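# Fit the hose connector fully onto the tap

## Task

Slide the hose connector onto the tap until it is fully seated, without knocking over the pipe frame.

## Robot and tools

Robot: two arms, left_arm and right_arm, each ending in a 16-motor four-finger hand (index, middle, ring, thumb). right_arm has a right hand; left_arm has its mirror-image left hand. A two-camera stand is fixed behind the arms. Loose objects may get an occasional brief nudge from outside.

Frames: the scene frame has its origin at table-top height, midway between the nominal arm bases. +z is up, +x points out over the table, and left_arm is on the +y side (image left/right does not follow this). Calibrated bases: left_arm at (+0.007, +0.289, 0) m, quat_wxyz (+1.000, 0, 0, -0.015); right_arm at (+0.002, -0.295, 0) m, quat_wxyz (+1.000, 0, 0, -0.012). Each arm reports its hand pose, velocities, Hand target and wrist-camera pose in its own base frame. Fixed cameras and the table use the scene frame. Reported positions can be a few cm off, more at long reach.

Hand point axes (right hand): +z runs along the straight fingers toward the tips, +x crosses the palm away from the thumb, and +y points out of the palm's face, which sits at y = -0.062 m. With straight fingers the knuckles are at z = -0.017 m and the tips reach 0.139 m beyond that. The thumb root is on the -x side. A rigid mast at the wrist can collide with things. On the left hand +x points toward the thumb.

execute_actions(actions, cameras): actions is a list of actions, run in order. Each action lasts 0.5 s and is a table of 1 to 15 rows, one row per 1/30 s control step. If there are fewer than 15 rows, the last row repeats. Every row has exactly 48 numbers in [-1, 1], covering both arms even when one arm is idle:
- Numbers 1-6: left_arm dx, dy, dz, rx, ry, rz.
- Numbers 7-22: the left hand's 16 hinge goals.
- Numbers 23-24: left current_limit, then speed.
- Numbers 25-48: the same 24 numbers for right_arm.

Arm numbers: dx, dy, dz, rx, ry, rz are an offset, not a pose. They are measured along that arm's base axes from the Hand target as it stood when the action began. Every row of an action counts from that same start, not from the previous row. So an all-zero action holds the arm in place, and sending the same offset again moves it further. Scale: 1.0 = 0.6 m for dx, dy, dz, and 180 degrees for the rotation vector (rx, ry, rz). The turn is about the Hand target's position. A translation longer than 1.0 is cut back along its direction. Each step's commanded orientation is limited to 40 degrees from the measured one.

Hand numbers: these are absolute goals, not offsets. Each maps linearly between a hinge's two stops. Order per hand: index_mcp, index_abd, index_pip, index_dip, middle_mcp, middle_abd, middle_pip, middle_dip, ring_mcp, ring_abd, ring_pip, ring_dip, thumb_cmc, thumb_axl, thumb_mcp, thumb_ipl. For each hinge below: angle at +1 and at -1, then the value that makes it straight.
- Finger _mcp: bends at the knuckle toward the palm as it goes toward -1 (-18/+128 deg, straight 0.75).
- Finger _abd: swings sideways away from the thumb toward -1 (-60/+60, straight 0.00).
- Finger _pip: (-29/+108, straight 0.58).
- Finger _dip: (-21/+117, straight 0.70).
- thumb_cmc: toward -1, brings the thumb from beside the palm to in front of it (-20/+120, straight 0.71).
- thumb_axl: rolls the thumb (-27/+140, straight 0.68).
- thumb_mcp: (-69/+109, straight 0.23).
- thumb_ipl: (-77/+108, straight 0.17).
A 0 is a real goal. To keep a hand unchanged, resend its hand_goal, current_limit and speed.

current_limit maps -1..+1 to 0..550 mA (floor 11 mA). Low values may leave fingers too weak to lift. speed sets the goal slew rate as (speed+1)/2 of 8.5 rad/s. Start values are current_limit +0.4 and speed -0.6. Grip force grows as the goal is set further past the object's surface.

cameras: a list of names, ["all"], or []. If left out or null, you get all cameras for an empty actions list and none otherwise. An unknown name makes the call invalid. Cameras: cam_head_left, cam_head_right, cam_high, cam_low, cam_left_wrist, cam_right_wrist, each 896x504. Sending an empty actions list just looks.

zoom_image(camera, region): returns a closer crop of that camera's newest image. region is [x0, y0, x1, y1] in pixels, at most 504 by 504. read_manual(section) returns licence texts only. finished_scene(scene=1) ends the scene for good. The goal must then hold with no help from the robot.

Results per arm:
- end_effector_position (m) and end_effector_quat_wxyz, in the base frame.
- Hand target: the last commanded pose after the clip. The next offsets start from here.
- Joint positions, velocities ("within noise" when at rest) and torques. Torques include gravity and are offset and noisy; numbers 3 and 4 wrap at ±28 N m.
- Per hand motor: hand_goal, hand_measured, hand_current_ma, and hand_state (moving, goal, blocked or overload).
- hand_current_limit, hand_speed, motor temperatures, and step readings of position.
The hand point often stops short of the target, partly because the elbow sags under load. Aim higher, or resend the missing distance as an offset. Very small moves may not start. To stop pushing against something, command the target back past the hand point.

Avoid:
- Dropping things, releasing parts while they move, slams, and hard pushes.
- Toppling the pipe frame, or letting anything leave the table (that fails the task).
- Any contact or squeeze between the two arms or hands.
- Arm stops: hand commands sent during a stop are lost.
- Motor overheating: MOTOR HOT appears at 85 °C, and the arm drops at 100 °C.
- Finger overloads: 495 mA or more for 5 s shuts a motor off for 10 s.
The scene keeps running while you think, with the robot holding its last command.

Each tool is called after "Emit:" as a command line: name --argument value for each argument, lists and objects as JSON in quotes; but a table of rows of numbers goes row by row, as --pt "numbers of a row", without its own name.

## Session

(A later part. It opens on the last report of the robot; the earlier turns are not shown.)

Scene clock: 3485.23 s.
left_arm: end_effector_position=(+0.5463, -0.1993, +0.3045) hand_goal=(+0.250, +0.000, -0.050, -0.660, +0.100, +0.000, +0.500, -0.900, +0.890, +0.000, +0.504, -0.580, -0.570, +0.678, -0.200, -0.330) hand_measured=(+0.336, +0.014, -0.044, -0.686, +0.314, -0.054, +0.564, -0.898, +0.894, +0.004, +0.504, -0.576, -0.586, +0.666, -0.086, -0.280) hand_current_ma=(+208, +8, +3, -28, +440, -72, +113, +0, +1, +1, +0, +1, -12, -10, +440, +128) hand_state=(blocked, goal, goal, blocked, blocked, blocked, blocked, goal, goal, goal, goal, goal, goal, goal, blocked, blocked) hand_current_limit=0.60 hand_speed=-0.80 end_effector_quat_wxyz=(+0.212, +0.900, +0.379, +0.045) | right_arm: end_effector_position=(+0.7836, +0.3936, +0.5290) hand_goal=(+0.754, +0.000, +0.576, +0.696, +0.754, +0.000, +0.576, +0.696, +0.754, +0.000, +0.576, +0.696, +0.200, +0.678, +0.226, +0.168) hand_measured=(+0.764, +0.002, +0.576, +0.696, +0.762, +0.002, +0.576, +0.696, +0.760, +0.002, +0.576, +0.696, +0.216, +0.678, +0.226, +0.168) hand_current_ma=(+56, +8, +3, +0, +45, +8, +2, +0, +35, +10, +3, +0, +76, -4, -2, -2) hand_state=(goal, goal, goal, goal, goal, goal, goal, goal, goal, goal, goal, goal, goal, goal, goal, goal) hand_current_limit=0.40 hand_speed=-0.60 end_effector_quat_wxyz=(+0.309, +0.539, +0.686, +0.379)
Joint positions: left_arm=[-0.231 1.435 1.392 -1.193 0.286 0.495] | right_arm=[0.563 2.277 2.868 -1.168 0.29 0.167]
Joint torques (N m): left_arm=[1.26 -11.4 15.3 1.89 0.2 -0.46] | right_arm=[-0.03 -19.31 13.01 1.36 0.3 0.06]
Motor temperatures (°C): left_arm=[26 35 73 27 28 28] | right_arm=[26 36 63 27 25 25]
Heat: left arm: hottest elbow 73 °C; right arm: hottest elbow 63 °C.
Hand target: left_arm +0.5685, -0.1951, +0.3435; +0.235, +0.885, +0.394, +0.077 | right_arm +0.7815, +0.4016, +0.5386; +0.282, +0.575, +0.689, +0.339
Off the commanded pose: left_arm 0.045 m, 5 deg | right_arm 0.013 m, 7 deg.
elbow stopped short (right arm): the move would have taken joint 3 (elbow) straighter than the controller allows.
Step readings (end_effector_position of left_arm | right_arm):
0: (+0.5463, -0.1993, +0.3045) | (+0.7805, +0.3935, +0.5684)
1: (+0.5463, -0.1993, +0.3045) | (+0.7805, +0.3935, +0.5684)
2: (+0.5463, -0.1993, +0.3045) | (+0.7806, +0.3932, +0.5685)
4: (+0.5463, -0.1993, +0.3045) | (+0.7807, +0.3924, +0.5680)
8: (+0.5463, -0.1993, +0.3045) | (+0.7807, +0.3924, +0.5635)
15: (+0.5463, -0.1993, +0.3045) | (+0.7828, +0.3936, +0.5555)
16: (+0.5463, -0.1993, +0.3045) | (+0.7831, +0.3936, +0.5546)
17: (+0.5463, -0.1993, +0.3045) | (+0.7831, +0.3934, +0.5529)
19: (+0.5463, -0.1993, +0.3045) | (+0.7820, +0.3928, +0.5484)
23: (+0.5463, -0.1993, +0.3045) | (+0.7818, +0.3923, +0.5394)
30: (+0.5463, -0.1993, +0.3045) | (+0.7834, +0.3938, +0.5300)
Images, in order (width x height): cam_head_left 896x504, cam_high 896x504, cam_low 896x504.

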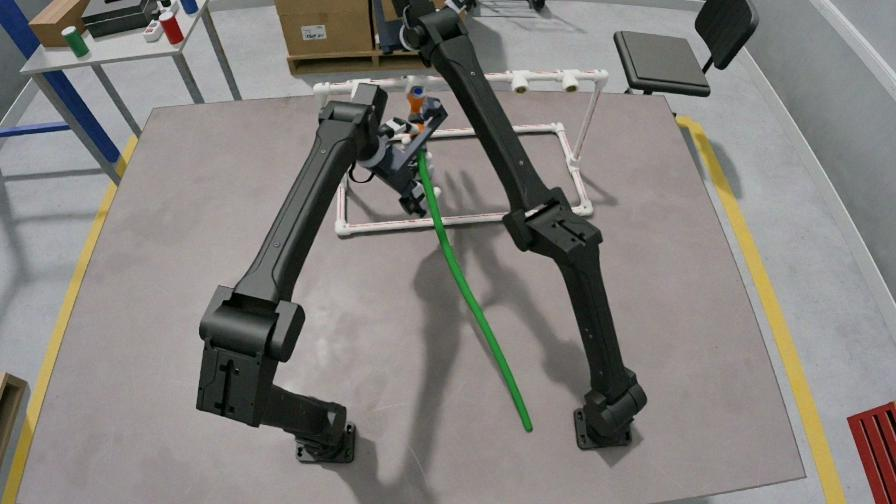

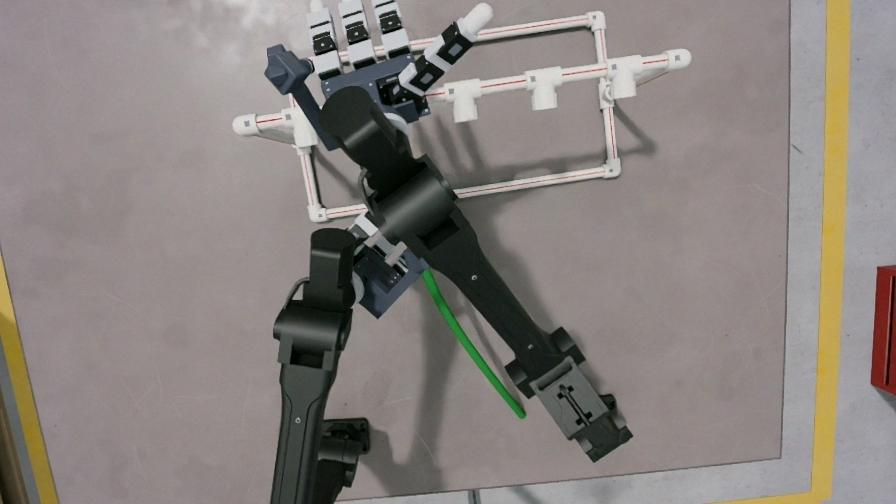

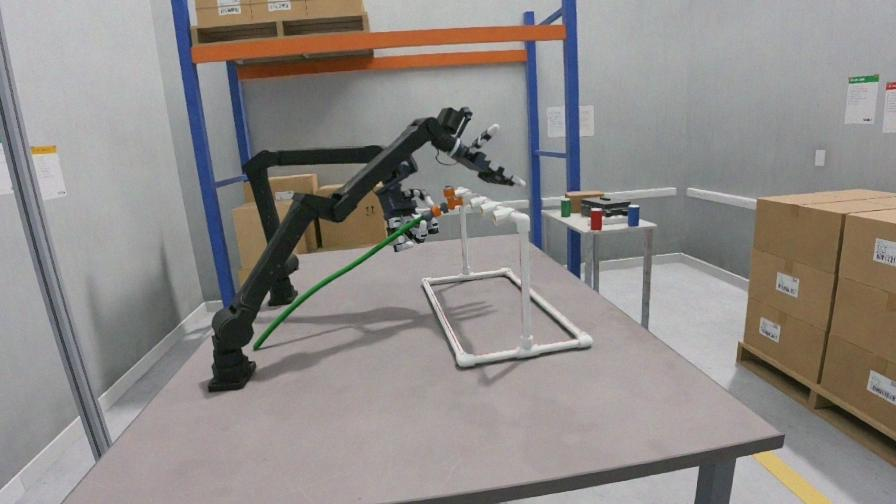

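Emit:
execute_actions --actions '[[[0,0,0,0,0,0,0.25,0,-0.05,-0.66,0.1,0,0.5,-0.9,0.89,0,0.504,-0.58,-0.571,0.678,-0.2,-0.33,0.6,-0.8,0.01,0,-0.045,0,0,0,1,0,0.8,0.8,1,0,0.8,0.8,1,0,0.8,0.8,0.2,0.678,0.226,0.168,0.7,-0.7]],[[0,0,0,0,0,0,0.25,0,-0.05,-0.66,0.1,0,0.5,-0.9,0.89,0,0.504,-0.58,-0.571,0.678,-0.2,-0.33,0.6,-0.8,0,0,-0.045,0,0,0,1,0,0.8,0.8,1,0,0.8,0.8,1,0,0.8,0.8,0.2,0.678,0.226,0.168,0.7,-0.7]]]' --cameras '["cam_high","cam_low","cam_head_left"]'

Scene clock: 3502.67 s.
left_arm: end_effector_position=(+0.5463, -0.1993, +0.3045) hand_goal=(+0.250, +0.000, -0.050, -0.660, +0.100, +0.000, +0.500, -0.900, +0.890, +0.000, +0.504, -0.580, -0.570, +0.678, -0.200, -0.330) hand_measured=(+0.336, +0.014, -0.044, -0.686, +0.314, -0.054, +0.564, -0.898, +0.894, +0.004, +0.504, -0.576, -0.586, +0.666, -0.086, -0.280) hand_current_ma=(+208, +8, +3, -28, +440, -72, +113, +0, +1, +1, +0, +1, -12, -10, +440, +128) hand_state=(blocked, goal, goal, blocked, blocked, blocked, blocked, goal, goal, goal, goal, goal, goal, goal, blocked, blocked) hand_current_limit=0.60 hand_speed=-0.80 end_effector_quat_wxyz=(+0.212, +0.900, +0.379, +0.045) | right_arm: end_effector_position=(+0.7836, +0.3935, +0.5290) hand_goal=(+1.000, +0.000, +0.800, +0.800, +1.000, +0.000, +0.800, +0.800, +1.000, +0.000, +0.800, +0.800, +0.200, +0.678, +0.226, +0.168) hand_measured=(+1.000, +0.002, +0.798, +0.798, +1.000, +0.002, +0.798, +0.798, +1.000, +0.002, +0.798, +0.798, +0.216, +0.678, +0.226, +0.168) hand_current_ma=(+0, +8, -9, -11, +0, +8, -9, -13, +0, +10, -11, -11, +76, -4, -2, -2) hand_state=(goal, goal, goal, goal, goal, goal, goal, goal, goal, goal, goal, goal, goal, goal, goal, goal) hand_current_limit=0.70 hand_speed=-0.70 end_effector_quat_wxyz=(+0.308, +0.540, +0.686, +0.379)
Joint positions: left_arm=[-0.231 1.435 1.392 -1.193 0.286 0.495] | right_arm=[0.563 2.277 2.868 -1.168 0.29 0.167]
Joint torques (N m): left_arm=[1.32 -11.75 15.27 1.92 0.19 -0.46] | right_arm=[-0.67 -21.07 8.57 1.68 0.24 -0.04]
Motor temperatures (°C): left_arm=[26 35 73 27 28 28] | right_arm=[26 39 63 27 25 25]
Heat: left arm: hottest elbow 73 °C; right arm: hottest elbow 63 °C.
Hand target: left_arm +0.5685, -0.1951, +0.3435; +0.235, +0.885, +0.394, +0.077 | right_arm +0.7836, +0.3935, +0.5290; +0.308, +0.540, +0.686, +0.379 (last step not sent: back at the drive's target)
Off the commanded pose: left_arm 0.045 m, 5 deg | right_arm 0.027 m, 0 deg.
Step readings (end_effector_position of left_arm | right_arm):
0: (+0.5463, -0.1993, +0.3045) | (+0.7836, +0.3935, +0.5290)
1: (+0.5463, -0.1993, +0.3045) | (+0.7836, +0.3935, +0.5290) HELD (not all sent) right_arm
2: (+0.5463, -0.1993, +0.3045) | (+0.7836, +0.3935, +0.5290) HELD (not all sent) right_arm
4: (+0.5463, -0.1993, +0.3045) | (+0.7836, +0.3935, +0.5290) HELD (not all sent) right_arm
8: (+0.5463, -0.1993, +0.3045) | (+0.7836, +0.3935, +0.5290) HELD (not all sent) right_arm
15: (+0.5463, -0.1993, +0.3045) | (+0.7836, +0.3935, +0.5290) HELD (not all sent) right_arm
16: (+0.5463, -0.1993, +0.3045) | (+0.7836, +0.3935, +0.5290) HELD (not all sent) right_arm
17: (+0.5463, -0.1993, +0.3045) | (+0.7836, +0.3935, +0.5290) HELD (not all sent) right_arm
19: (+0.5463, -0.1993, +0.3045) | (+0.7836, +0.3935, +0.5290) HELD (not all sent) right_arm
23: (+0.5463, -0.1993, +0.3045) | (+0.7836, +0.3935, +0.5290) HELD (not all sent) right_arm
30: (+0.5463, -0.1993, +0.3045) | (+0.7836, +0.3935, +0.5290) HELD (not all sent) right_arm
HELD (not all sent) right_arm: steps 1 to 30.
pose unreachable (right arm): on one or more control steps of this call, first in action 0 (counted from 0), this arm could not follow its commanded pose, so it was not sent that pose on those steps. It may still have moved: this result reports where it is.
cause: moving toward the commanded pose would bring a part of the arm too close to another arm (a part of this arm just beyond joint 3 (elbow) and a part of the left arm just beyond its joint 6 (wrist roll), at the place that arm is still heading or pushing toward).
Images, in order (width x height): cam_head_left 896x504, cam_high 896x504, cam_low 896x504.

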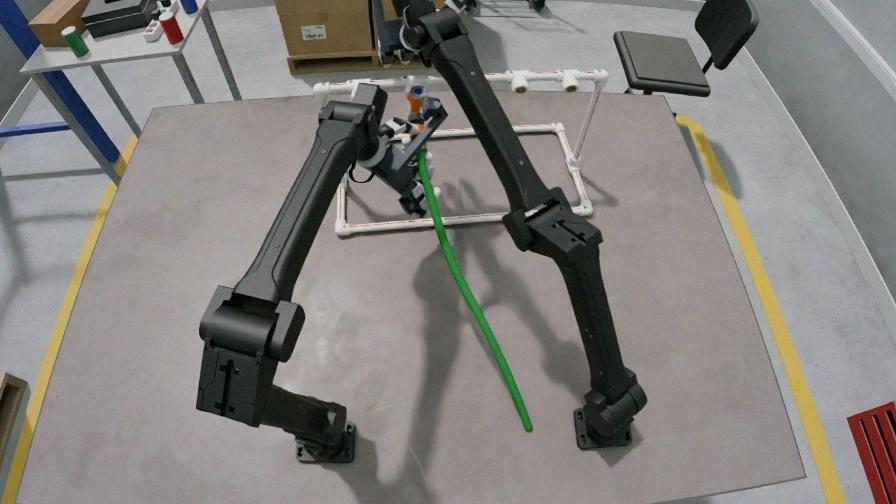

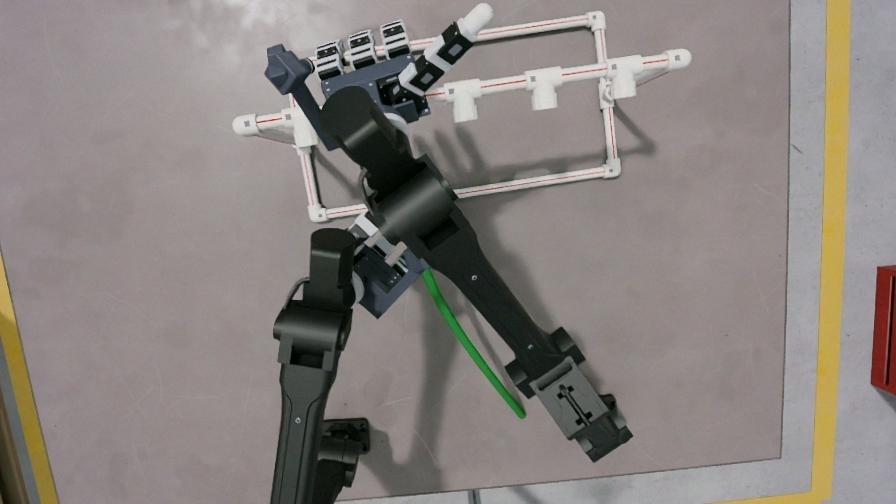

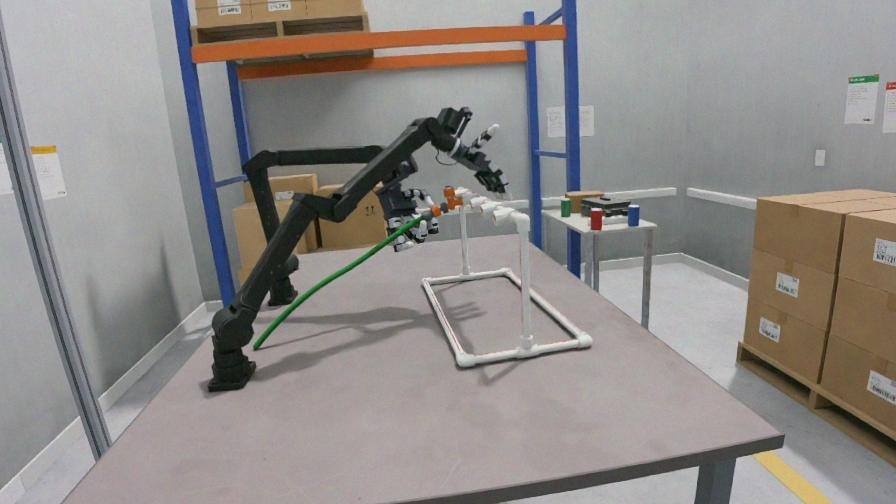

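Emit:
execute_actions --actions '[[[0,0,0,0,0,0,0.25,0,-0.05,-0.66,0.1,0,0.5,-0.9,0.89,0,0.504,-0.58,-0.571,0.678,-0.2,-0.33,0.6,-0.8,0,-0.045,0.01,-0.006,0.035,0.038,1,0,0.8,0.8,1,0,0.8,0.8,1,0,0.8,0.8,0.2,0.678,0.226,0.168,0.7,-0.7]],[[0,0,0,0,0,0,0.25,0,-0.05,-0.66,0.1,0,0.5,-0.9,0.89,0,0.504,-0.58,-0.571,0.678,-0.2,-0.33,0.6,-0.8,0,0,-0.03,0,0,0,1,0,0.8,0.8,1,0,0.8,0.8,1,0,0.8,0.8,0.2,0.678,0.226,0.168,0.7,-0.7]],[[0,0,0,0,0,0,0.25,0,-0.05,-0.66,0.1,0,0.5,-0.9,0.89,0,0.504,-0.58,-0.571,0.678,-0.2,-0.33,0.6,-0.8,0,0,-0.03,0,0,0,1,0,0.8,0.8,1,0,0.8,0.8,1,0,0.8,0.8,0.2,0.678,0.226,0.168,0.7,-0.7]]]' --cameras '["cam_high","cam_low"]'

Scene clock: 3546.07 s.
left_arm: end_effector_position=(+0.5463, -0.1993, +0.3045) hand_goal=(+0.250, +0.000, -0.050, -0.660, +0.100, +0.000, +0.500, -0.900, +0.890, +0.000, +0.504, -0.580, -0.570, +0.678, -0.200, -0.330) hand_measured=(+0.336, +0.014, -0.044, -0.686, +0.314, -0.054, +0.564, -0.898, +0.894, +0.004, +0.504, -0.576, -0.586, +0.666, -0.086, -0.280) hand_current_ma=(+208, +8, +3, -28, +440, -72, +113, +0, +1, +1, +0, +1, -12, -10, +440, +128) hand_state=(blocked, goal, goal, blocked, blocked, blocked, blocked, goal, goal, goal, goal, goal, goal, goal, blocked, blocked) hand_current_limit=0.60 hand_speed=-0.80 end_effector_quat_wxyz=(+0.212, +0.900, +0.379, +0.045) | right_arm: end_effector_position=(+0.7911, +0.3643, +0.4856) hand_goal=(+1.000, +0.000, +0.800, +0.800, +1.000, +0.000, +0.800, +0.800, +1.000, +0.000, +0.800, +0.800, +0.200, +0.678, +0.226, +0.168) hand_measured=(+1.000, +0.002, +0.798, +0.798, +1.000, +0.002, +0.798, +0.798, +0.992, +0.002, +0.798, +0.798, +0.214, +0.678, +0.226, +0.168) hand_current_ma=(+0, +8, -9, -11, +0, +8, -9, -13, -42, +9, -11, -11, +68, -4, -5, -2) hand_state=(goal, goal, goal, goal, goal, goal, goal, goal, goal, goal, goal, goal, goal, goal, goal, goal) hand_current_limit=0.70 hand_speed=-0.70 end_effector_quat_wxyz=(+0.248, +0.522, +0.736, +0.351)
Joint positions: left_arm=[-0.231 1.435 1.392 -1.193 0.286 0.495] | right_arm=[0.491 2.146 2.592 -1.133 0.118 0.099]
Joint torques (N m): left_arm=[1.44 -11.52 15.27 1.99 0.17 -0.49] | right_arm=[-0.32 -21.6 8.13 1.99 0.07 -0.12]
Motor temperatures (°C): left_arm=[26 35 73 27 28 28] | right_arm=[26 42 56 27 25 25]
Heat: left arm: hottest elbow 73 °C; right arm: hottest elbow 56 °C.
Hand target: left_arm +0.5685, -0.1952, +0.3435; +0.235, +0.885, +0.394, +0.077 | right_arm +0.7836, +0.3666, +0.4990; +0.252, +0.515, +0.736, +0.360
Off the commanded pose: left_arm 0.045 m, 5 deg | right_arm 0.016 m, 1 deg.
elbow stopped short (right arm): the move would have taken joint 3 (elbow) straighter than the controller allows.
Step readings (end_effector_position of left_arm | right_arm):
0: (+0.5463, -0.1993, +0.3045) | (+0.7836, +0.3935, +0.5290)
1: (+0.5463, -0.1993, +0.3045) | (+0.7835, +0.3944, +0.5288)
2: (+0.5463, -0.1993, +0.3045) | (+0.7833, +0.3972, +0.5266)
4: (+0.5463, -0.1993, +0.3045) | (+0.7830, +0.4009, +0.5191)
8: (+0.5463, -0.1993, +0.3045) | (+0.7842, +0.3971, +0.5060)
15: (+0.5463, -0.1993, +0.3045) | (+0.7933, +0.3725, +0.4962)
16: (+0.5463, -0.1993, +0.3045) | (+0.7945, +0.3695, +0.4957)
17: (+0.5463, -0.1993, +0.3045) | (+0.7952, +0.3680, +0.4957)
19: (+0.5463, -0.1993, +0.3045) | (+0.7958, +0.3669, +0.4955)
23: (+0.5463, -0.1993, +0.3045) | (+0.7950, +0.3665, +0.4922)
30: (+0.5463, -0.1993, +0.3045) | (+0.7946, +0.3663, +0.4866)
31: (+0.5463, -0.1993, +0.3045) | (+0.7947, +0.3664, +0.4860)
32: (+0.5463, -0.1993, +0.3045) | (+0.7948, +0.3665, +0.4851)
34: (+0.5463, -0.1993, +0.3045) | (+0.7944, +0.3662, +0.4843)
38: (+0.5463, -0.1993, +0.3045) | (+0.7928, +0.3653, +0.4844)
45: (+0.5463, -0.1993, +0.3045) | (+0.7912, +0.3644, +0.4854)
Images, in order (width x height): cam_high 896x504, cam_low 896x504.

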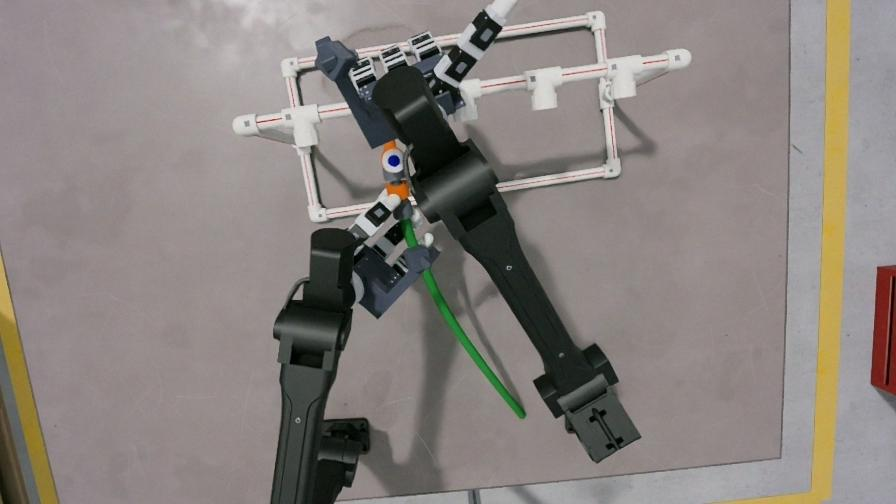

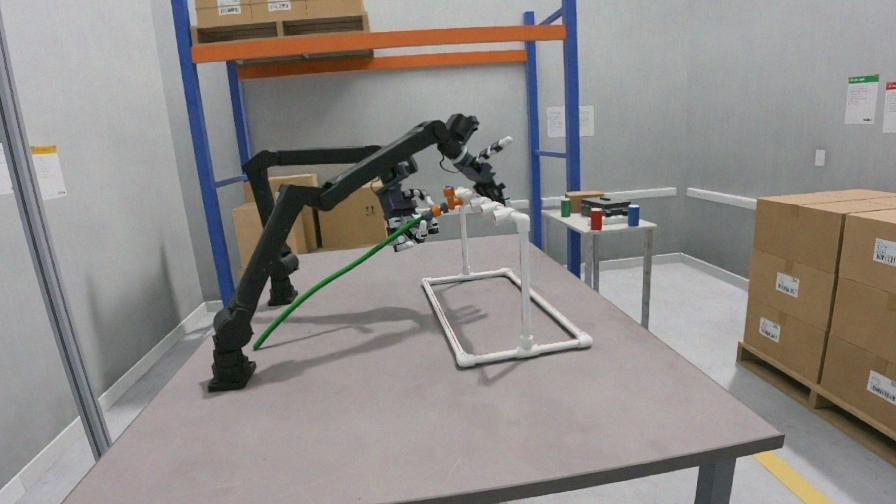

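Emit:
execute_actions --actions '[[[0,0,0,0,0,0,0.25,0,-0.05,-0.66,0.1,0,0.5,-0.9,0.89,0,0.504,-0.58,-0.571,0.678,-0.2,-0.33,0.75,-0.8,-0.03,0,-0.02,0,0,0,1,0,0.8,0.8,1,0,0.8,0.8,1,0,0.8,0.8,0.2,0.678,0.226,0.168,0.75,-0.7]],[[0,0,0,0,0,0,0.25,0,-0.05,-0.66,0.1,0,0.5,-0.9,0.89,0,0.504,-0.58,-0.571,0.678,-0.2,-0.33,0.75,-0.8,-0.03,0,-0.02,0,0,0,1,0,0.8,0.8,1,0,0.8,0.8,1,0,0.8,0.8,0.2,0.678,0.226,0.168,0.75,-0.7]]]' --cameras '["cam_high","cam_low","cam_left_wrist"]'

Scene clock: 3564.87 s.
left_arm: end_effector_position=(+0.5455, -0.2002, +0.3042) hand_goal=(+0.250, +0.000, -0.050, -0.660, +0.100, +0.000, +0.500, -0.900, +0.890, +0.000, +0.504, -0.580, -0.570, +0.678, -0.200, -0.330) hand_measured=(+0.332, +0.014, -0.044, -0.686, +0.314, -0.054, +0.564, -0.898, +0.894, +0.004, +0.504, -0.576, -0.588, +0.666, -0.086, -0.280) hand_current_ma=(+190, +8, +2, -28, +481, -72, +113, +0, +1, +1, +0, +1, -15, -12, +446, +128) hand_state=(blocked, goal, goal, blocked, blocked, blocked, blocked, goal, goal, goal, goal, goal, goal, goal, blocked, blocked) hand_current_limit=0.75 hand_speed=-0.80 end_effector_quat_wxyz=(+0.211, +0.900, +0.378, +0.044) | right_arm: end_effector_position=(+0.7659, +0.3447, +0.4938) hand_goal=(+1.000, +0.000, +0.800, +0.800, +1.000, +0.000, +0.800, +0.800, +1.000, +0.000, +0.800, +0.800, +0.200, +0.678, +0.226, +0.168) hand_measured=(+1.000, +0.002, +0.798, +0.798, +1.000, +0.002, +0.798, +0.798, +0.918, +0.002, +0.798, +0.798, +0.212, +0.678, +0.226, +0.168) hand_current_ma=(+0, +8, -9, -11, +0, +8, -9, -13, -433, +9, -10, -11, +64, -4, -6, -2) hand_state=(goal, goal, goal, goal, goal, goal, goal, goal, blocked, goal, goal, goal, goal, goal, goal, goal) hand_current_limit=0.75 hand_speed=-0.70 end_effector_quat_wxyz=(+0.267, +0.532, +0.707, +0.381)
Joint positions: left_arm=[-0.232 1.435 1.392 -1.196 0.287 0.495] | right_arm=[0.494 1.959 2.251 -0.901 0.147 0.136]
Joint torques (N m): left_arm=[1.26 -11.46 15.28 2.09 0.12 -0.47] | right_arm=[1.32 -19.9 7.02 0.24 -0.3 -0.35]
Motor temperatures (°C): left_arm=[26 35 73 27 28 28] | right_arm=[26 43 54 27 25 25]
Heat: left arm: hottest elbow 73 °C; right arm: hottest elbow 54 °C.
Hand target: left_arm +0.5685, -0.1953, +0.3436; +0.235, +0.885, +0.394, +0.077 | right_arm +0.7475, +0.3668, +0.4750; +0.252, +0.515, +0.736, +0.360
Off the commanded pose: left_arm 0.046 m, 5 deg | right_arm 0.034 m, 5 deg.
Step readings (end_effector_position of left_arm | right_arm):
0: (+0.5463, -0.1993, +0.3045) | (+0.7910, +0.3643, +0.4857)
1: (+0.5463, -0.1993, +0.3045) | (+0.7910, +0.3643, +0.4853)
2: (+0.5463, -0.1993, +0.3045) | (+0.7907, +0.3639, +0.4847)
4: (+0.5463, -0.1993, +0.3045) | (+0.7887, +0.3614, +0.4843)
8: (+0.5463, -0.1993, +0.3045) | (+0.7831, +0.3568, +0.4872)
15: (+0.5463, -0.1993, +0.3045) | (+0.7801, +0.3545, +0.4896)
16: (+0.5463, -0.1993, +0.3045) | (+0.7800, +0.3545, +0.4893)
17: (+0.5463, -0.1993, +0.3045) | (+0.7795, +0.3540, +0.4887)
19: (+0.5462, -0.1996, +0.3045) | (+0.7761, +0.3518, +0.4884)
23: (+0.5455, -0.2002, +0.3042) | (+0.7705, +0.3478, +0.4899)
30: (+0.5455, -0.2002, +0.3042) | (+0.7660, +0.3448, +0.4941)
camera_calibration:
cam_left_wrist: T_world_to_cam=[[-0.973326, -0.159115, -0.165286, 0.513941], [-0.210739, 0.904845, 0.369925, 0.139785], [0.0906974, 0.39489, -0.91424, 0.436096], [0, 0, 0, 1]] pos_world=[0.490137, -0.216917, 0.431934]
Images, in order (width x height): cam_high 896x504, cam_low 896x504, cam_left_wrist 896x504.

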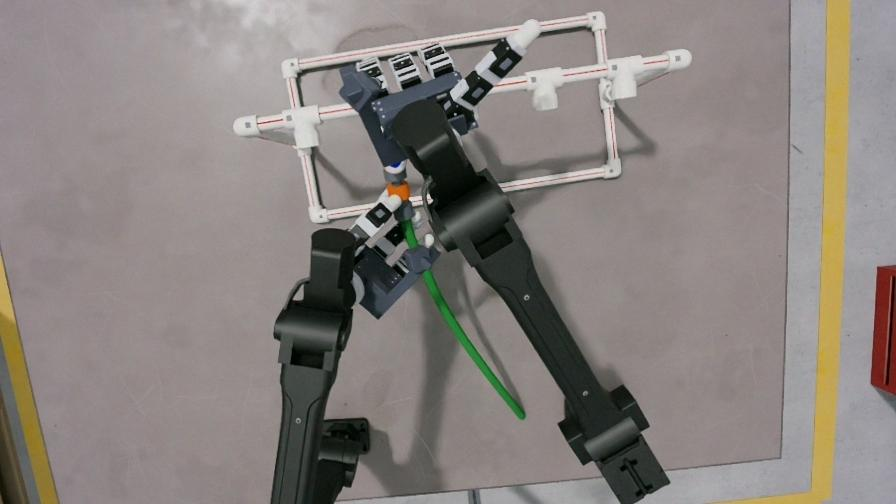

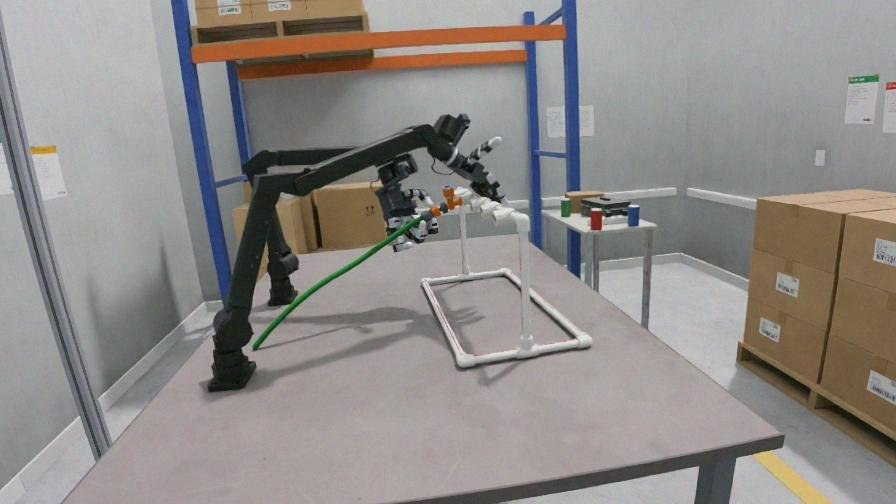

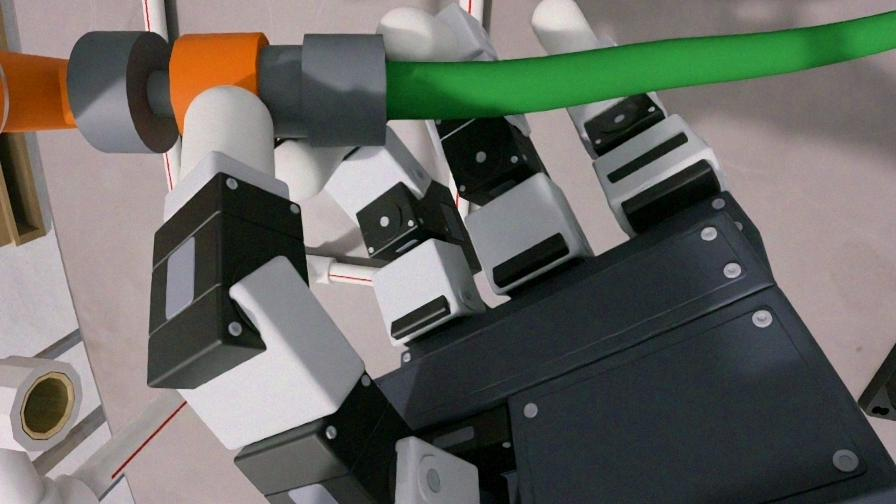

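Emit:
execute_actions --actions '[[[0.03,0.01,0.015,0,0,0,0.25,0,-0.05,-0.66,0.1,0,0.5,-0.9,0.89,0,0.504,-0.58,-0.571,0.678,-0.2,-0.33,0.75,-0.8,-0.01,0.01,-0.02,0,0,0,1,0,0.8,0.8,1,0,0.8,0.8,1,0,0.8,0.8,0.2,0.678,0.226,0.168,0.75,-0.7]],[[0.03,0.01,0.015,0,0,0,0.25,0,-0.05,-0.66,0.1,0,0.5,-0.9,0.89,0,0.504,-0.58,-0.571,0.678,-0.2,-0.33,0.75,-0.8,-0.01,0.01,-0.02,0,0,0,1,0,0.8,0.8,1,0,0.8,0.8,1,0,0.8,0.8,0.2,0.678,0.226,0.168,0.75,-0.7]],[[0.03,0.01,0.015,0,0,0,0.25,0,-0.05,-0.66,0.1,0,0.5,-0.9,0.89,0,0.504,-0.58,-0.571,0.678,-0.2,-0.33,0.75,-0.8,0,0.01,-0.02,0,0,0,1,0,0.8,0.8,1,0,0.8,0.8,1,0,0.8,0.8,0.2,0.678,0.226,0.168,0.75,-0.7]]]' --cameras '["cam_high","cam_low","cam_left_wrist"]'

Scene clock: 3580.17 s.
left_arm: end_effector_position=(+0.5669, -0.1961, +0.3072) hand_goal=(+0.250, +0.000, -0.050, -0.660, +0.100, +0.000, +0.500, -0.900, +0.890, +0.000, +0.504, -0.580, -0.570, +0.678, -0.200, -0.330) hand_measured=(+0.314, +0.006, -0.048, -0.686, +0.316, -0.054, +0.564, -0.892, +0.894, +0.004, +0.504, -0.576, -0.592, +0.660, -0.086, -0.280) hand_current_ma=(+127, +2, +0, -28, +481, -72, +113, +4, +1, +1, +0, +1, -23, -20, +446, +128) hand_state=(blocked, goal, goal, blocked, blocked, blocked, blocked, goal, goal, goal, goal, goal, blocked, goal, blocked, blocked) hand_current_limit=0.75 hand_speed=-0.80 end_effector_quat_wxyz=(+0.196, +0.908, +0.371, +0.013) | right_arm: end_effector_position=(+0.7745, +0.3354, +0.4959) hand_goal=(+1.000, +0.000, +0.800, +0.800, +1.000, +0.000, +0.800, +0.800, +1.000, +0.000, +0.800, +0.800, +0.200, +0.678, +0.226, +0.168) hand_measured=(+1.000, +0.002, +0.798, +0.798, +1.000, +0.002, +0.798, +0.798, +0.916, +0.002, +0.798, +0.798, +0.212, +0.678, +0.226, +0.168) hand_current_ma=(+0, +8, -9, -11, +0, +8, -8, -13, -443, +9, -9, -11, +64, -4, -6, -2) hand_state=(goal, goal, goal, goal, goal, goal, goal, goal, blocked, goal, goal, goal, goal, goal, goal, goal) hand_current_limit=0.75 hand_speed=-0.70 end_effector_quat_wxyz=(+0.285, +0.545, +0.676, +0.406)
Joint positions: left_arm=[-0.203 1.529 1.527 -1.319 0.311 0.553] | right_arm=[0.489 1.952 2.2 -0.79 0.18 0.173]
Joint torques (N m): left_arm=[3.78 -11.34 20.19 2.77 0.14 -0.47] | right_arm=[1.08 -19.55 6.78 0.24 -0.48 -0.3]
Motor temperatures (°C): left_arm=[26 35 74 27 28 28] | right_arm=[26 43 52 27 25 25]
Heat: left arm: hottest elbow 74 °C; right arm: hottest elbow 52 °C.
Hand target: left_arm +0.6225, -0.1773, +0.3706; +0.235, +0.885, +0.394, +0.077 | right_arm +0.7599, +0.3567, +0.4698; +0.267, +0.532, +0.707, +0.381
Off the commanded pose: left_arm 0.086 m, 9 deg | right_arm 0.036 m, 5 deg.
led back after a hold (right arm): the arm was led back toward your command in small steps, so it may still be short of it.
Step readings (end_effector_position of left_arm | right_arm):
0: (+0.5455, -0.2002, +0.3042) | (+0.7659, +0.3447, +0.4938)
1: (+0.5454, -0.2003, +0.3042) | (+0.7659, +0.3447, +0.4939) HELD (not all sent) right_arm
2: (+0.5452, -0.2004, +0.3042) | (+0.7661, +0.3446, +0.4944) HELD (not all sent) right_arm
4: (+0.5453, -0.2006, +0.3040) | (+0.7666, +0.3442, +0.4959) HELD (not all sent) right_arm
8: (+0.5456, -0.2003, +0.3043) | (+0.7667, +0.3438, +0.4961) HELD (not all sent) right_arm
15: (+0.5463, -0.2004, +0.3044) | (+0.7671, +0.3430, +0.4965) HELD (not all sent) right_arm
16: (+0.5464, -0.2002, +0.3045) | (+0.7671, +0.3429, +0.4965)
17: (+0.5467, -0.2001, +0.3048) | (+0.7672, +0.3428, +0.4968)
19: (+0.5491, -0.1997, +0.3050) | (+0.7682, +0.3422, +0.4963)
23: (+0.5555, -0.1983, +0.3051) | (+0.7709, +0.3400, +0.4969)
30: (+0.5568, -0.1980, +0.3054) | (+0.7714, +0.3389, +0.4968)
31: (+0.5568, -0.1981, +0.3057) | (+0.7715, +0.3388, +0.4967) HELD (not all sent) right_arm
32: (+0.5571, -0.1980, +0.3059) | (+0.7715, +0.3386, +0.4969)
34: (+0.5593, -0.1977, +0.3062) | (+0.7721, +0.3382, +0.4974)
38: (+0.5656, -0.1962, +0.3064) | (+0.7742, +0.3362, +0.4964)
45: (+0.5669, -0.1959, +0.3069) | (+0.7745, +0.3355, +0.4960)
HELD (not all sent) right_arm: steps 1 to 15 and 31.
pose unreachable (right arm): on one or more control steps of this call, first in action 0 (counted from 0), this arm could not follow its commanded pose, so it was not sent that pose on those steps. It may still have moved: this result reports where it is.
cause: moving toward the commanded pose would bring a part of the arm too close to another arm (a part of this arm just beyond joint 4 (wrist pitch) and a part of the left arm just beyond its joint 6 (wrist roll), along the way the arms are being sent, or toward where that arm still pushes).
camera_calibration:
cam_left_wrist: T_world_to_cam=[[-0.986434, -0.128172, -0.102571, 0.530088], [-0.158333, 0.907837, 0.388282, 0.104628], [0.0433515, 0.399255, -0.915815, 0.463356], [0, 0, 0, 1]] pos_world=[0.519375, -0.21204, 0.438095]
Images, in order (width x height): cam_high 896x504, cam_low 896x504, cam_left_wrist 896x504.

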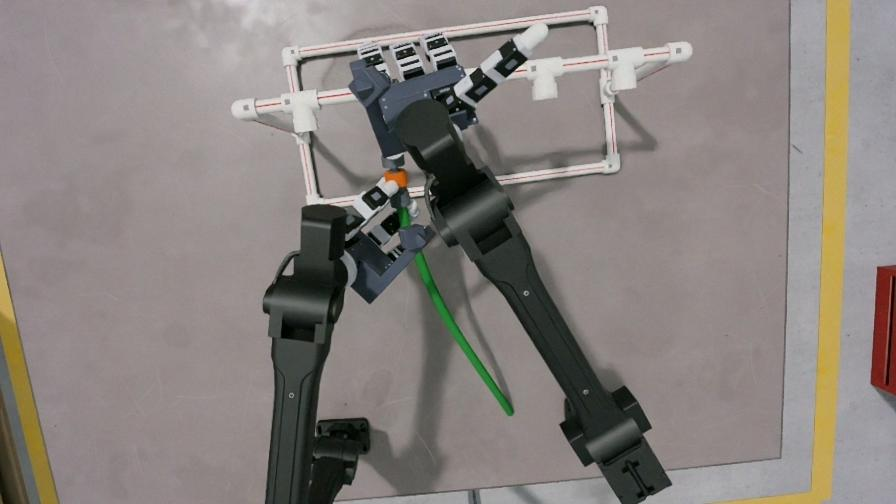

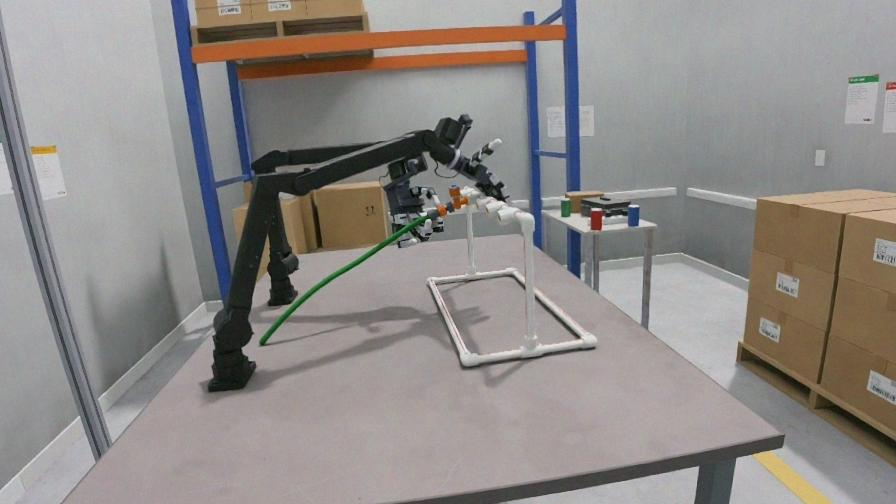

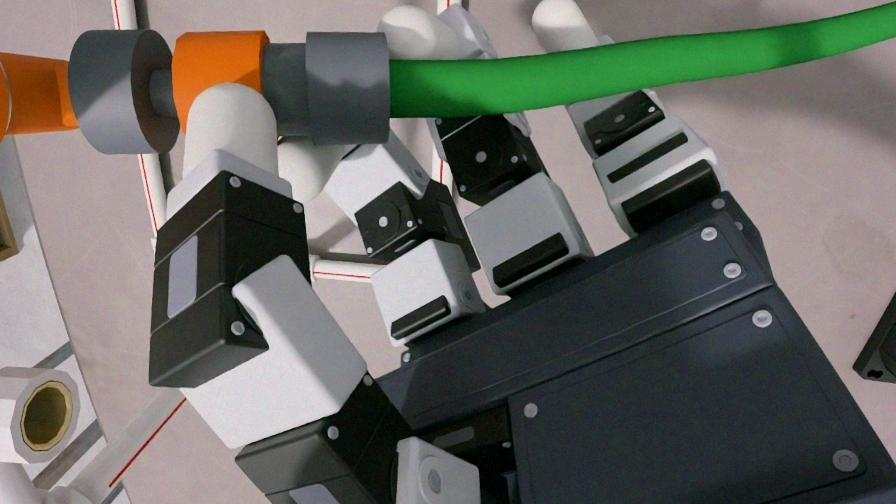

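Emit:
execute_actions --actions '[[[-0.03,-0.015,-0.02,0,0,0,0.25,0,-0.05,-0.66,0.1,0,0.5,-0.9,0.89,0,0.504,-0.58,-0.571,0.678,-0.2,-0.33,0.65,-0.8,0,0,0.1,0,0,0,0.754,0,0.576,0.696,0.754,0,0.576,0.696,0.754,0,0.576,0.696,0.2,0.678,0.226,0.168,0.5,-0.7]],[[-0.034,-0.018,-0.018,0,0,0,0.25,0,-0.05,-0.66,0.1,0,0.5,-0.9,0.89,0,0.504,-0.58,-0.571,0.678,-0.2,-0.33,0.6,-0.8,-0.08,-0.08,0.05,0,0,0,0.754,0,0.576,0.696,0.754,0,0.576,0.696,0.754,0,0.576,0.696,0.2,0.678,0.226,0.168,0.5,-0.7]],[[0,0,0,0,0,0,0.25,0,-0.05,-0.66,0.1,0,0.5,-0.9,0.89,0,0.504,-0.58,-0.571,0.678,-0.2,-0.33,0.6,-0.8,-0.13,-0.1,0,0.024,-0.06,0.025,0.754,0,0.576,0.696,0.754,0,0.576,0.696,0.754,0,0.576,0.696,0.9,0.678,0.226,0.168,0.5,-0.7]],[[0,0,0,0,0,0,0.25,0,-0.05,-0.66,0.1,0,0.5,-0.9,0.89,0,0.504,-0.58,-0.571,0.678,-0.2,-0.33,0.6,-0.8,-0.13,-0.083,0,0.024,-0.06,0.025,0.754,0,0.576,0.696,0.754,0,0.576,0.696,0.754,0,0.576,0.696,0.99,0.678,0.226,0.168,0.5,-0.7]],[[0,0,0,0,0,0,0.25,0,-0.05,-0.66,0.1,0,0.5,-0.9,0.89,0,0.504,-0.58,-0.571,0.678,-0.2,-0.33,0.6,-0.8,-0.1,-0.07,0,0.024,-0.06,0.025,0.754,0,0.576,0.696,0.754,0,0.576,0.696,0.754,0,0.576,0.696,0.99,0.678,0.226,0.168,0.5,-0.7]]]' --cameras '["cam_high","cam_low","cam_head_right"]'

Scene clock: 3786.10 s.
left_arm: end_effector_position=(+0.5839, -0.1915, +0.3071) hand_goal=(+0.250, +0.000, -0.050, -0.660, +0.100, +0.000, +0.500, -0.900, +0.890, +0.000, +0.504, -0.580, -0.570, +0.678, -0.200, -0.330) hand_measured=(+0.314, +0.018, -0.042, -0.680, +0.318, -0.054, +0.564, -0.890, +0.894, +0.004, +0.504, -0.576, -0.586, +0.666, -0.094, -0.280) hand_current_ma=(+127, +13, +4, -18, +440, -72, +113, +6, +1, +1, +0, +1, -12, -11, +397, +128) hand_state=(blocked, goal, goal, goal, blocked, blocked, blocked, goal, goal, goal, goal, goal, goal, goal, blocked, blocked) hand_current_limit=0.60 hand_speed=-0.80 end_effector_quat_wxyz=(+0.205, +0.893, +0.398, +0.043) | right_arm: end_effector_position=(+0.5003, +0.1617, +0.5528) hand_goal=(+0.754, +0.000, +0.576, +0.696, +0.754, +0.000, +0.576, +0.696, +0.754, +0.000, +0.576, +0.696, +0.990, +0.678, +0.226, +0.168) hand_measured=(+0.764, +0.002, +0.580, +0.698, +0.764, +0.002, +0.580, +0.700, +0.762, +0.002, +0.576, +0.698, +0.998, +0.678, +0.224, +0.168) hand_current_ma=(+51, +5, +17, +13, +54, +5, +16, +15, +43, +12, +1, +13, +36, -4, -9, -2) hand_state=(goal, goal, goal, goal, goal, goal, goal, goal, goal, goal, goal, goal, goal, goal, goal, goal) hand_current_limit=0.50 hand_speed=-0.70 end_effector_quat_wxyz=(+0.338, +0.351, +0.623, +0.612)
Joint positions: left_arm=[-0.209 1.527 1.506 -1.228 0.278 0.479] | right_arm=[0.26 1.057 1.004 0.029 -0.293 0.002]
Joint torques (N m): left_arm=[-0.26 -16.21 11 2.62 0.53 -0.25] | right_arm=[-1.2 -7.47 9.58 2.84 -0.1 -0.05]
Motor temperatures (°C): left_arm=[26 34 97 27 28 28] | right_arm=[26 38 47 27 25 25]
Heat: left arm: hottest elbow 97 °C; right arm: hottest elbow 47 °C. Fold the left arm in close to its base, or ease its load, before you think long.
Hand target: left_arm +0.5841, -0.1970, +0.3477; +0.235, +0.885, +0.394, +0.077 | right_arm +0.4959, +0.1567, +0.5599; +0.346, +0.346, +0.615, +0.619
Off the commanded pose: left_arm 0.041 m, 5 deg | right_arm 0.010 m, 2 deg.
MOTOR HOT: joint 3 (elbow) of the left arm reports 97 °C; the controller stops that arm at 100 °C. To cool a motor, set the load down, stop pushing, or move to a pose that needs little force.
led back after a hold (left arm): the arm was led back toward your command in small steps, so it may still be short of it.
Step readings (end_effector_position of left_arm | right_arm):
0: (+0.5668, -0.1961, +0.3069) | (+0.7745, +0.3354, +0.4959)
1: (+0.5667, -0.1962, +0.3069) | (+0.7745, +0.3354, +0.4959) HELD (not all sent) left_arm
2: (+0.5664, -0.1963, +0.3068) | (+0.7741, +0.3352, +0.4956)
4: (+0.5664, -0.1964, +0.3068) | (+0.7713, +0.3344, +0.4993)
8: (+0.5720, -0.1941, +0.3078) | (+0.7627, +0.3353, +0.5079)
15: (+0.5804, -0.1909, +0.3071) | (+0.7527, +0.3425, +0.5261)
16: (+0.5806, -0.1909, +0.3072) | (+0.7519, +0.3441, +0.5269)
17: (+0.5811, -0.1907, +0.3074) | (+0.7512, +0.3448, +0.5266)
19: (+0.5830, -0.1899, +0.3075) | (+0.7482, +0.3448, +0.5239)
23: (+0.5846, -0.1910, +0.3068) | (+0.7368, +0.3362, +0.5182)
30: (+0.5840, -0.1917, +0.3070) | (+0.7187, +0.3200, +0.5453)
31: (+0.5841, -0.1916, +0.3070) | (+0.7164, +0.3190, +0.5484)
32: (+0.5841, -0.1916, +0.3068) | (+0.7129, +0.3167, +0.5490)
34: (+0.5840, -0.1915, +0.3068) | (+0.6977, +0.3051, +0.5383)
38: (+0.5839, -0.1915, +0.3071) | (+0.6633, +0.2762, +0.5269)
45: (+0.5839, -0.1915, +0.3071) | (+0.6308, +0.2472, +0.5598)
46: (+0.5839, -0.1915, +0.3071) | (+0.6291, +0.2470, +0.5625)
47: (+0.5839, -0.1915, +0.3071) | (+0.6261, +0.2473, +0.5634)
49: (+0.5839, -0.1915, +0.3071) | (+0.6118, +0.2420, +0.5532)
53: (+0.5839, -0.1915, +0.3071) | (+0.5786, +0.2235, +0.5289)
60: (+0.5839, -0.1915, +0.3071) | (+0.5597, +0.2020, +0.5514)
61: (+0.5839, -0.1915, +0.3071) | (+0.5586, +0.2020, +0.5534)
62: (+0.5839, -0.1915, +0.3071) | (+0.5559, +0.2022, +0.5549)
64: (+0.5839, -0.1915, +0.3071) | (+0.5422, +0.1984, +0.5508)
68: (+0.5839, -0.1915, +0.3071) | (+0.5147, +0.1779, +0.5380)
75: (+0.5839, -0.1915, +0.3071) | (+0.5014, +0.1610, +0.5541)
HELD (not all sent) left_arm: step 1.
pose unreachable (left arm): on one or more control steps of this call, first in action 0 (counted from 0), this arm could not follow its commanded pose, so it was not sent that pose on those steps. It may still have moved: this result reports where it is.
cause: moving toward the commanded pose would bring a part of the arm too close to another arm (a part of this arm just beyond joint 6 (wrist roll) and a part of the right arm just beyond its joint 4 (wrist pitch), at the place that arm is still heading or pushing toward).
Images, in order (width x height): cam_head_right 896x504, cam_high 896x504, cam_low 896x504.

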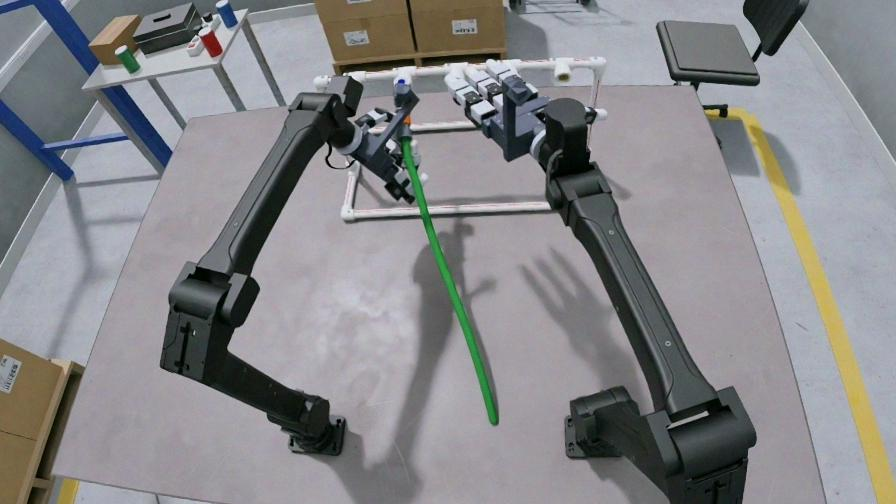

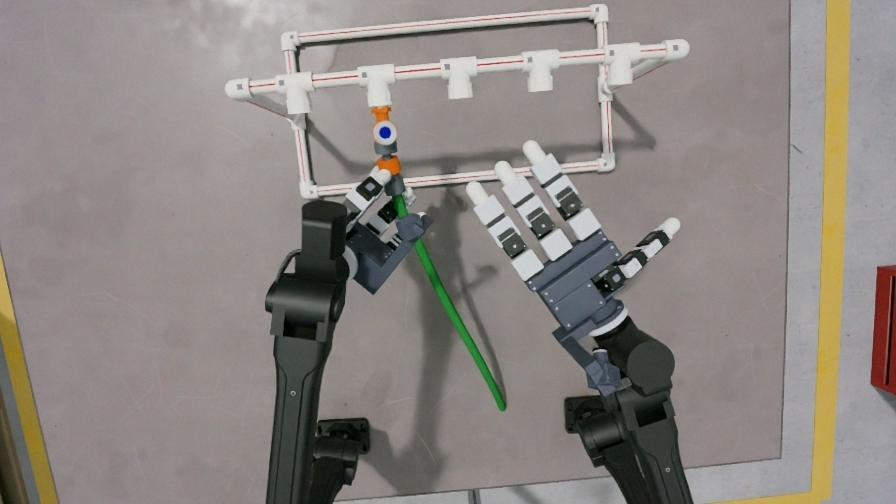

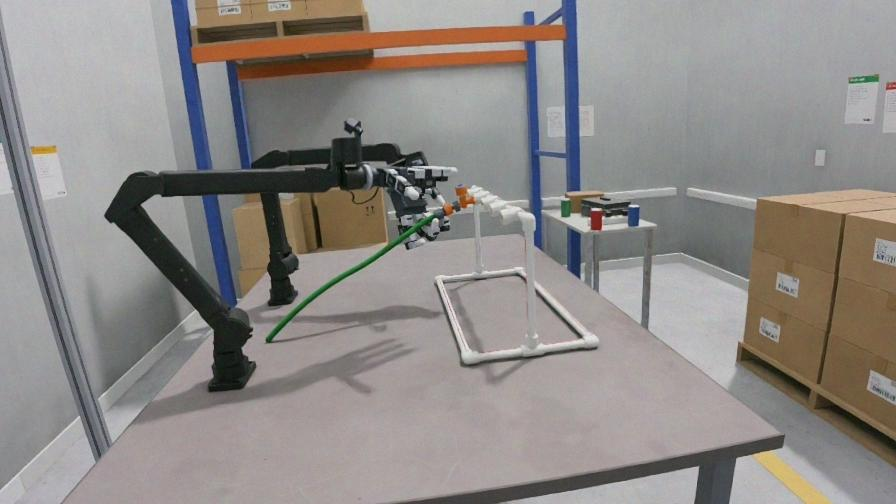

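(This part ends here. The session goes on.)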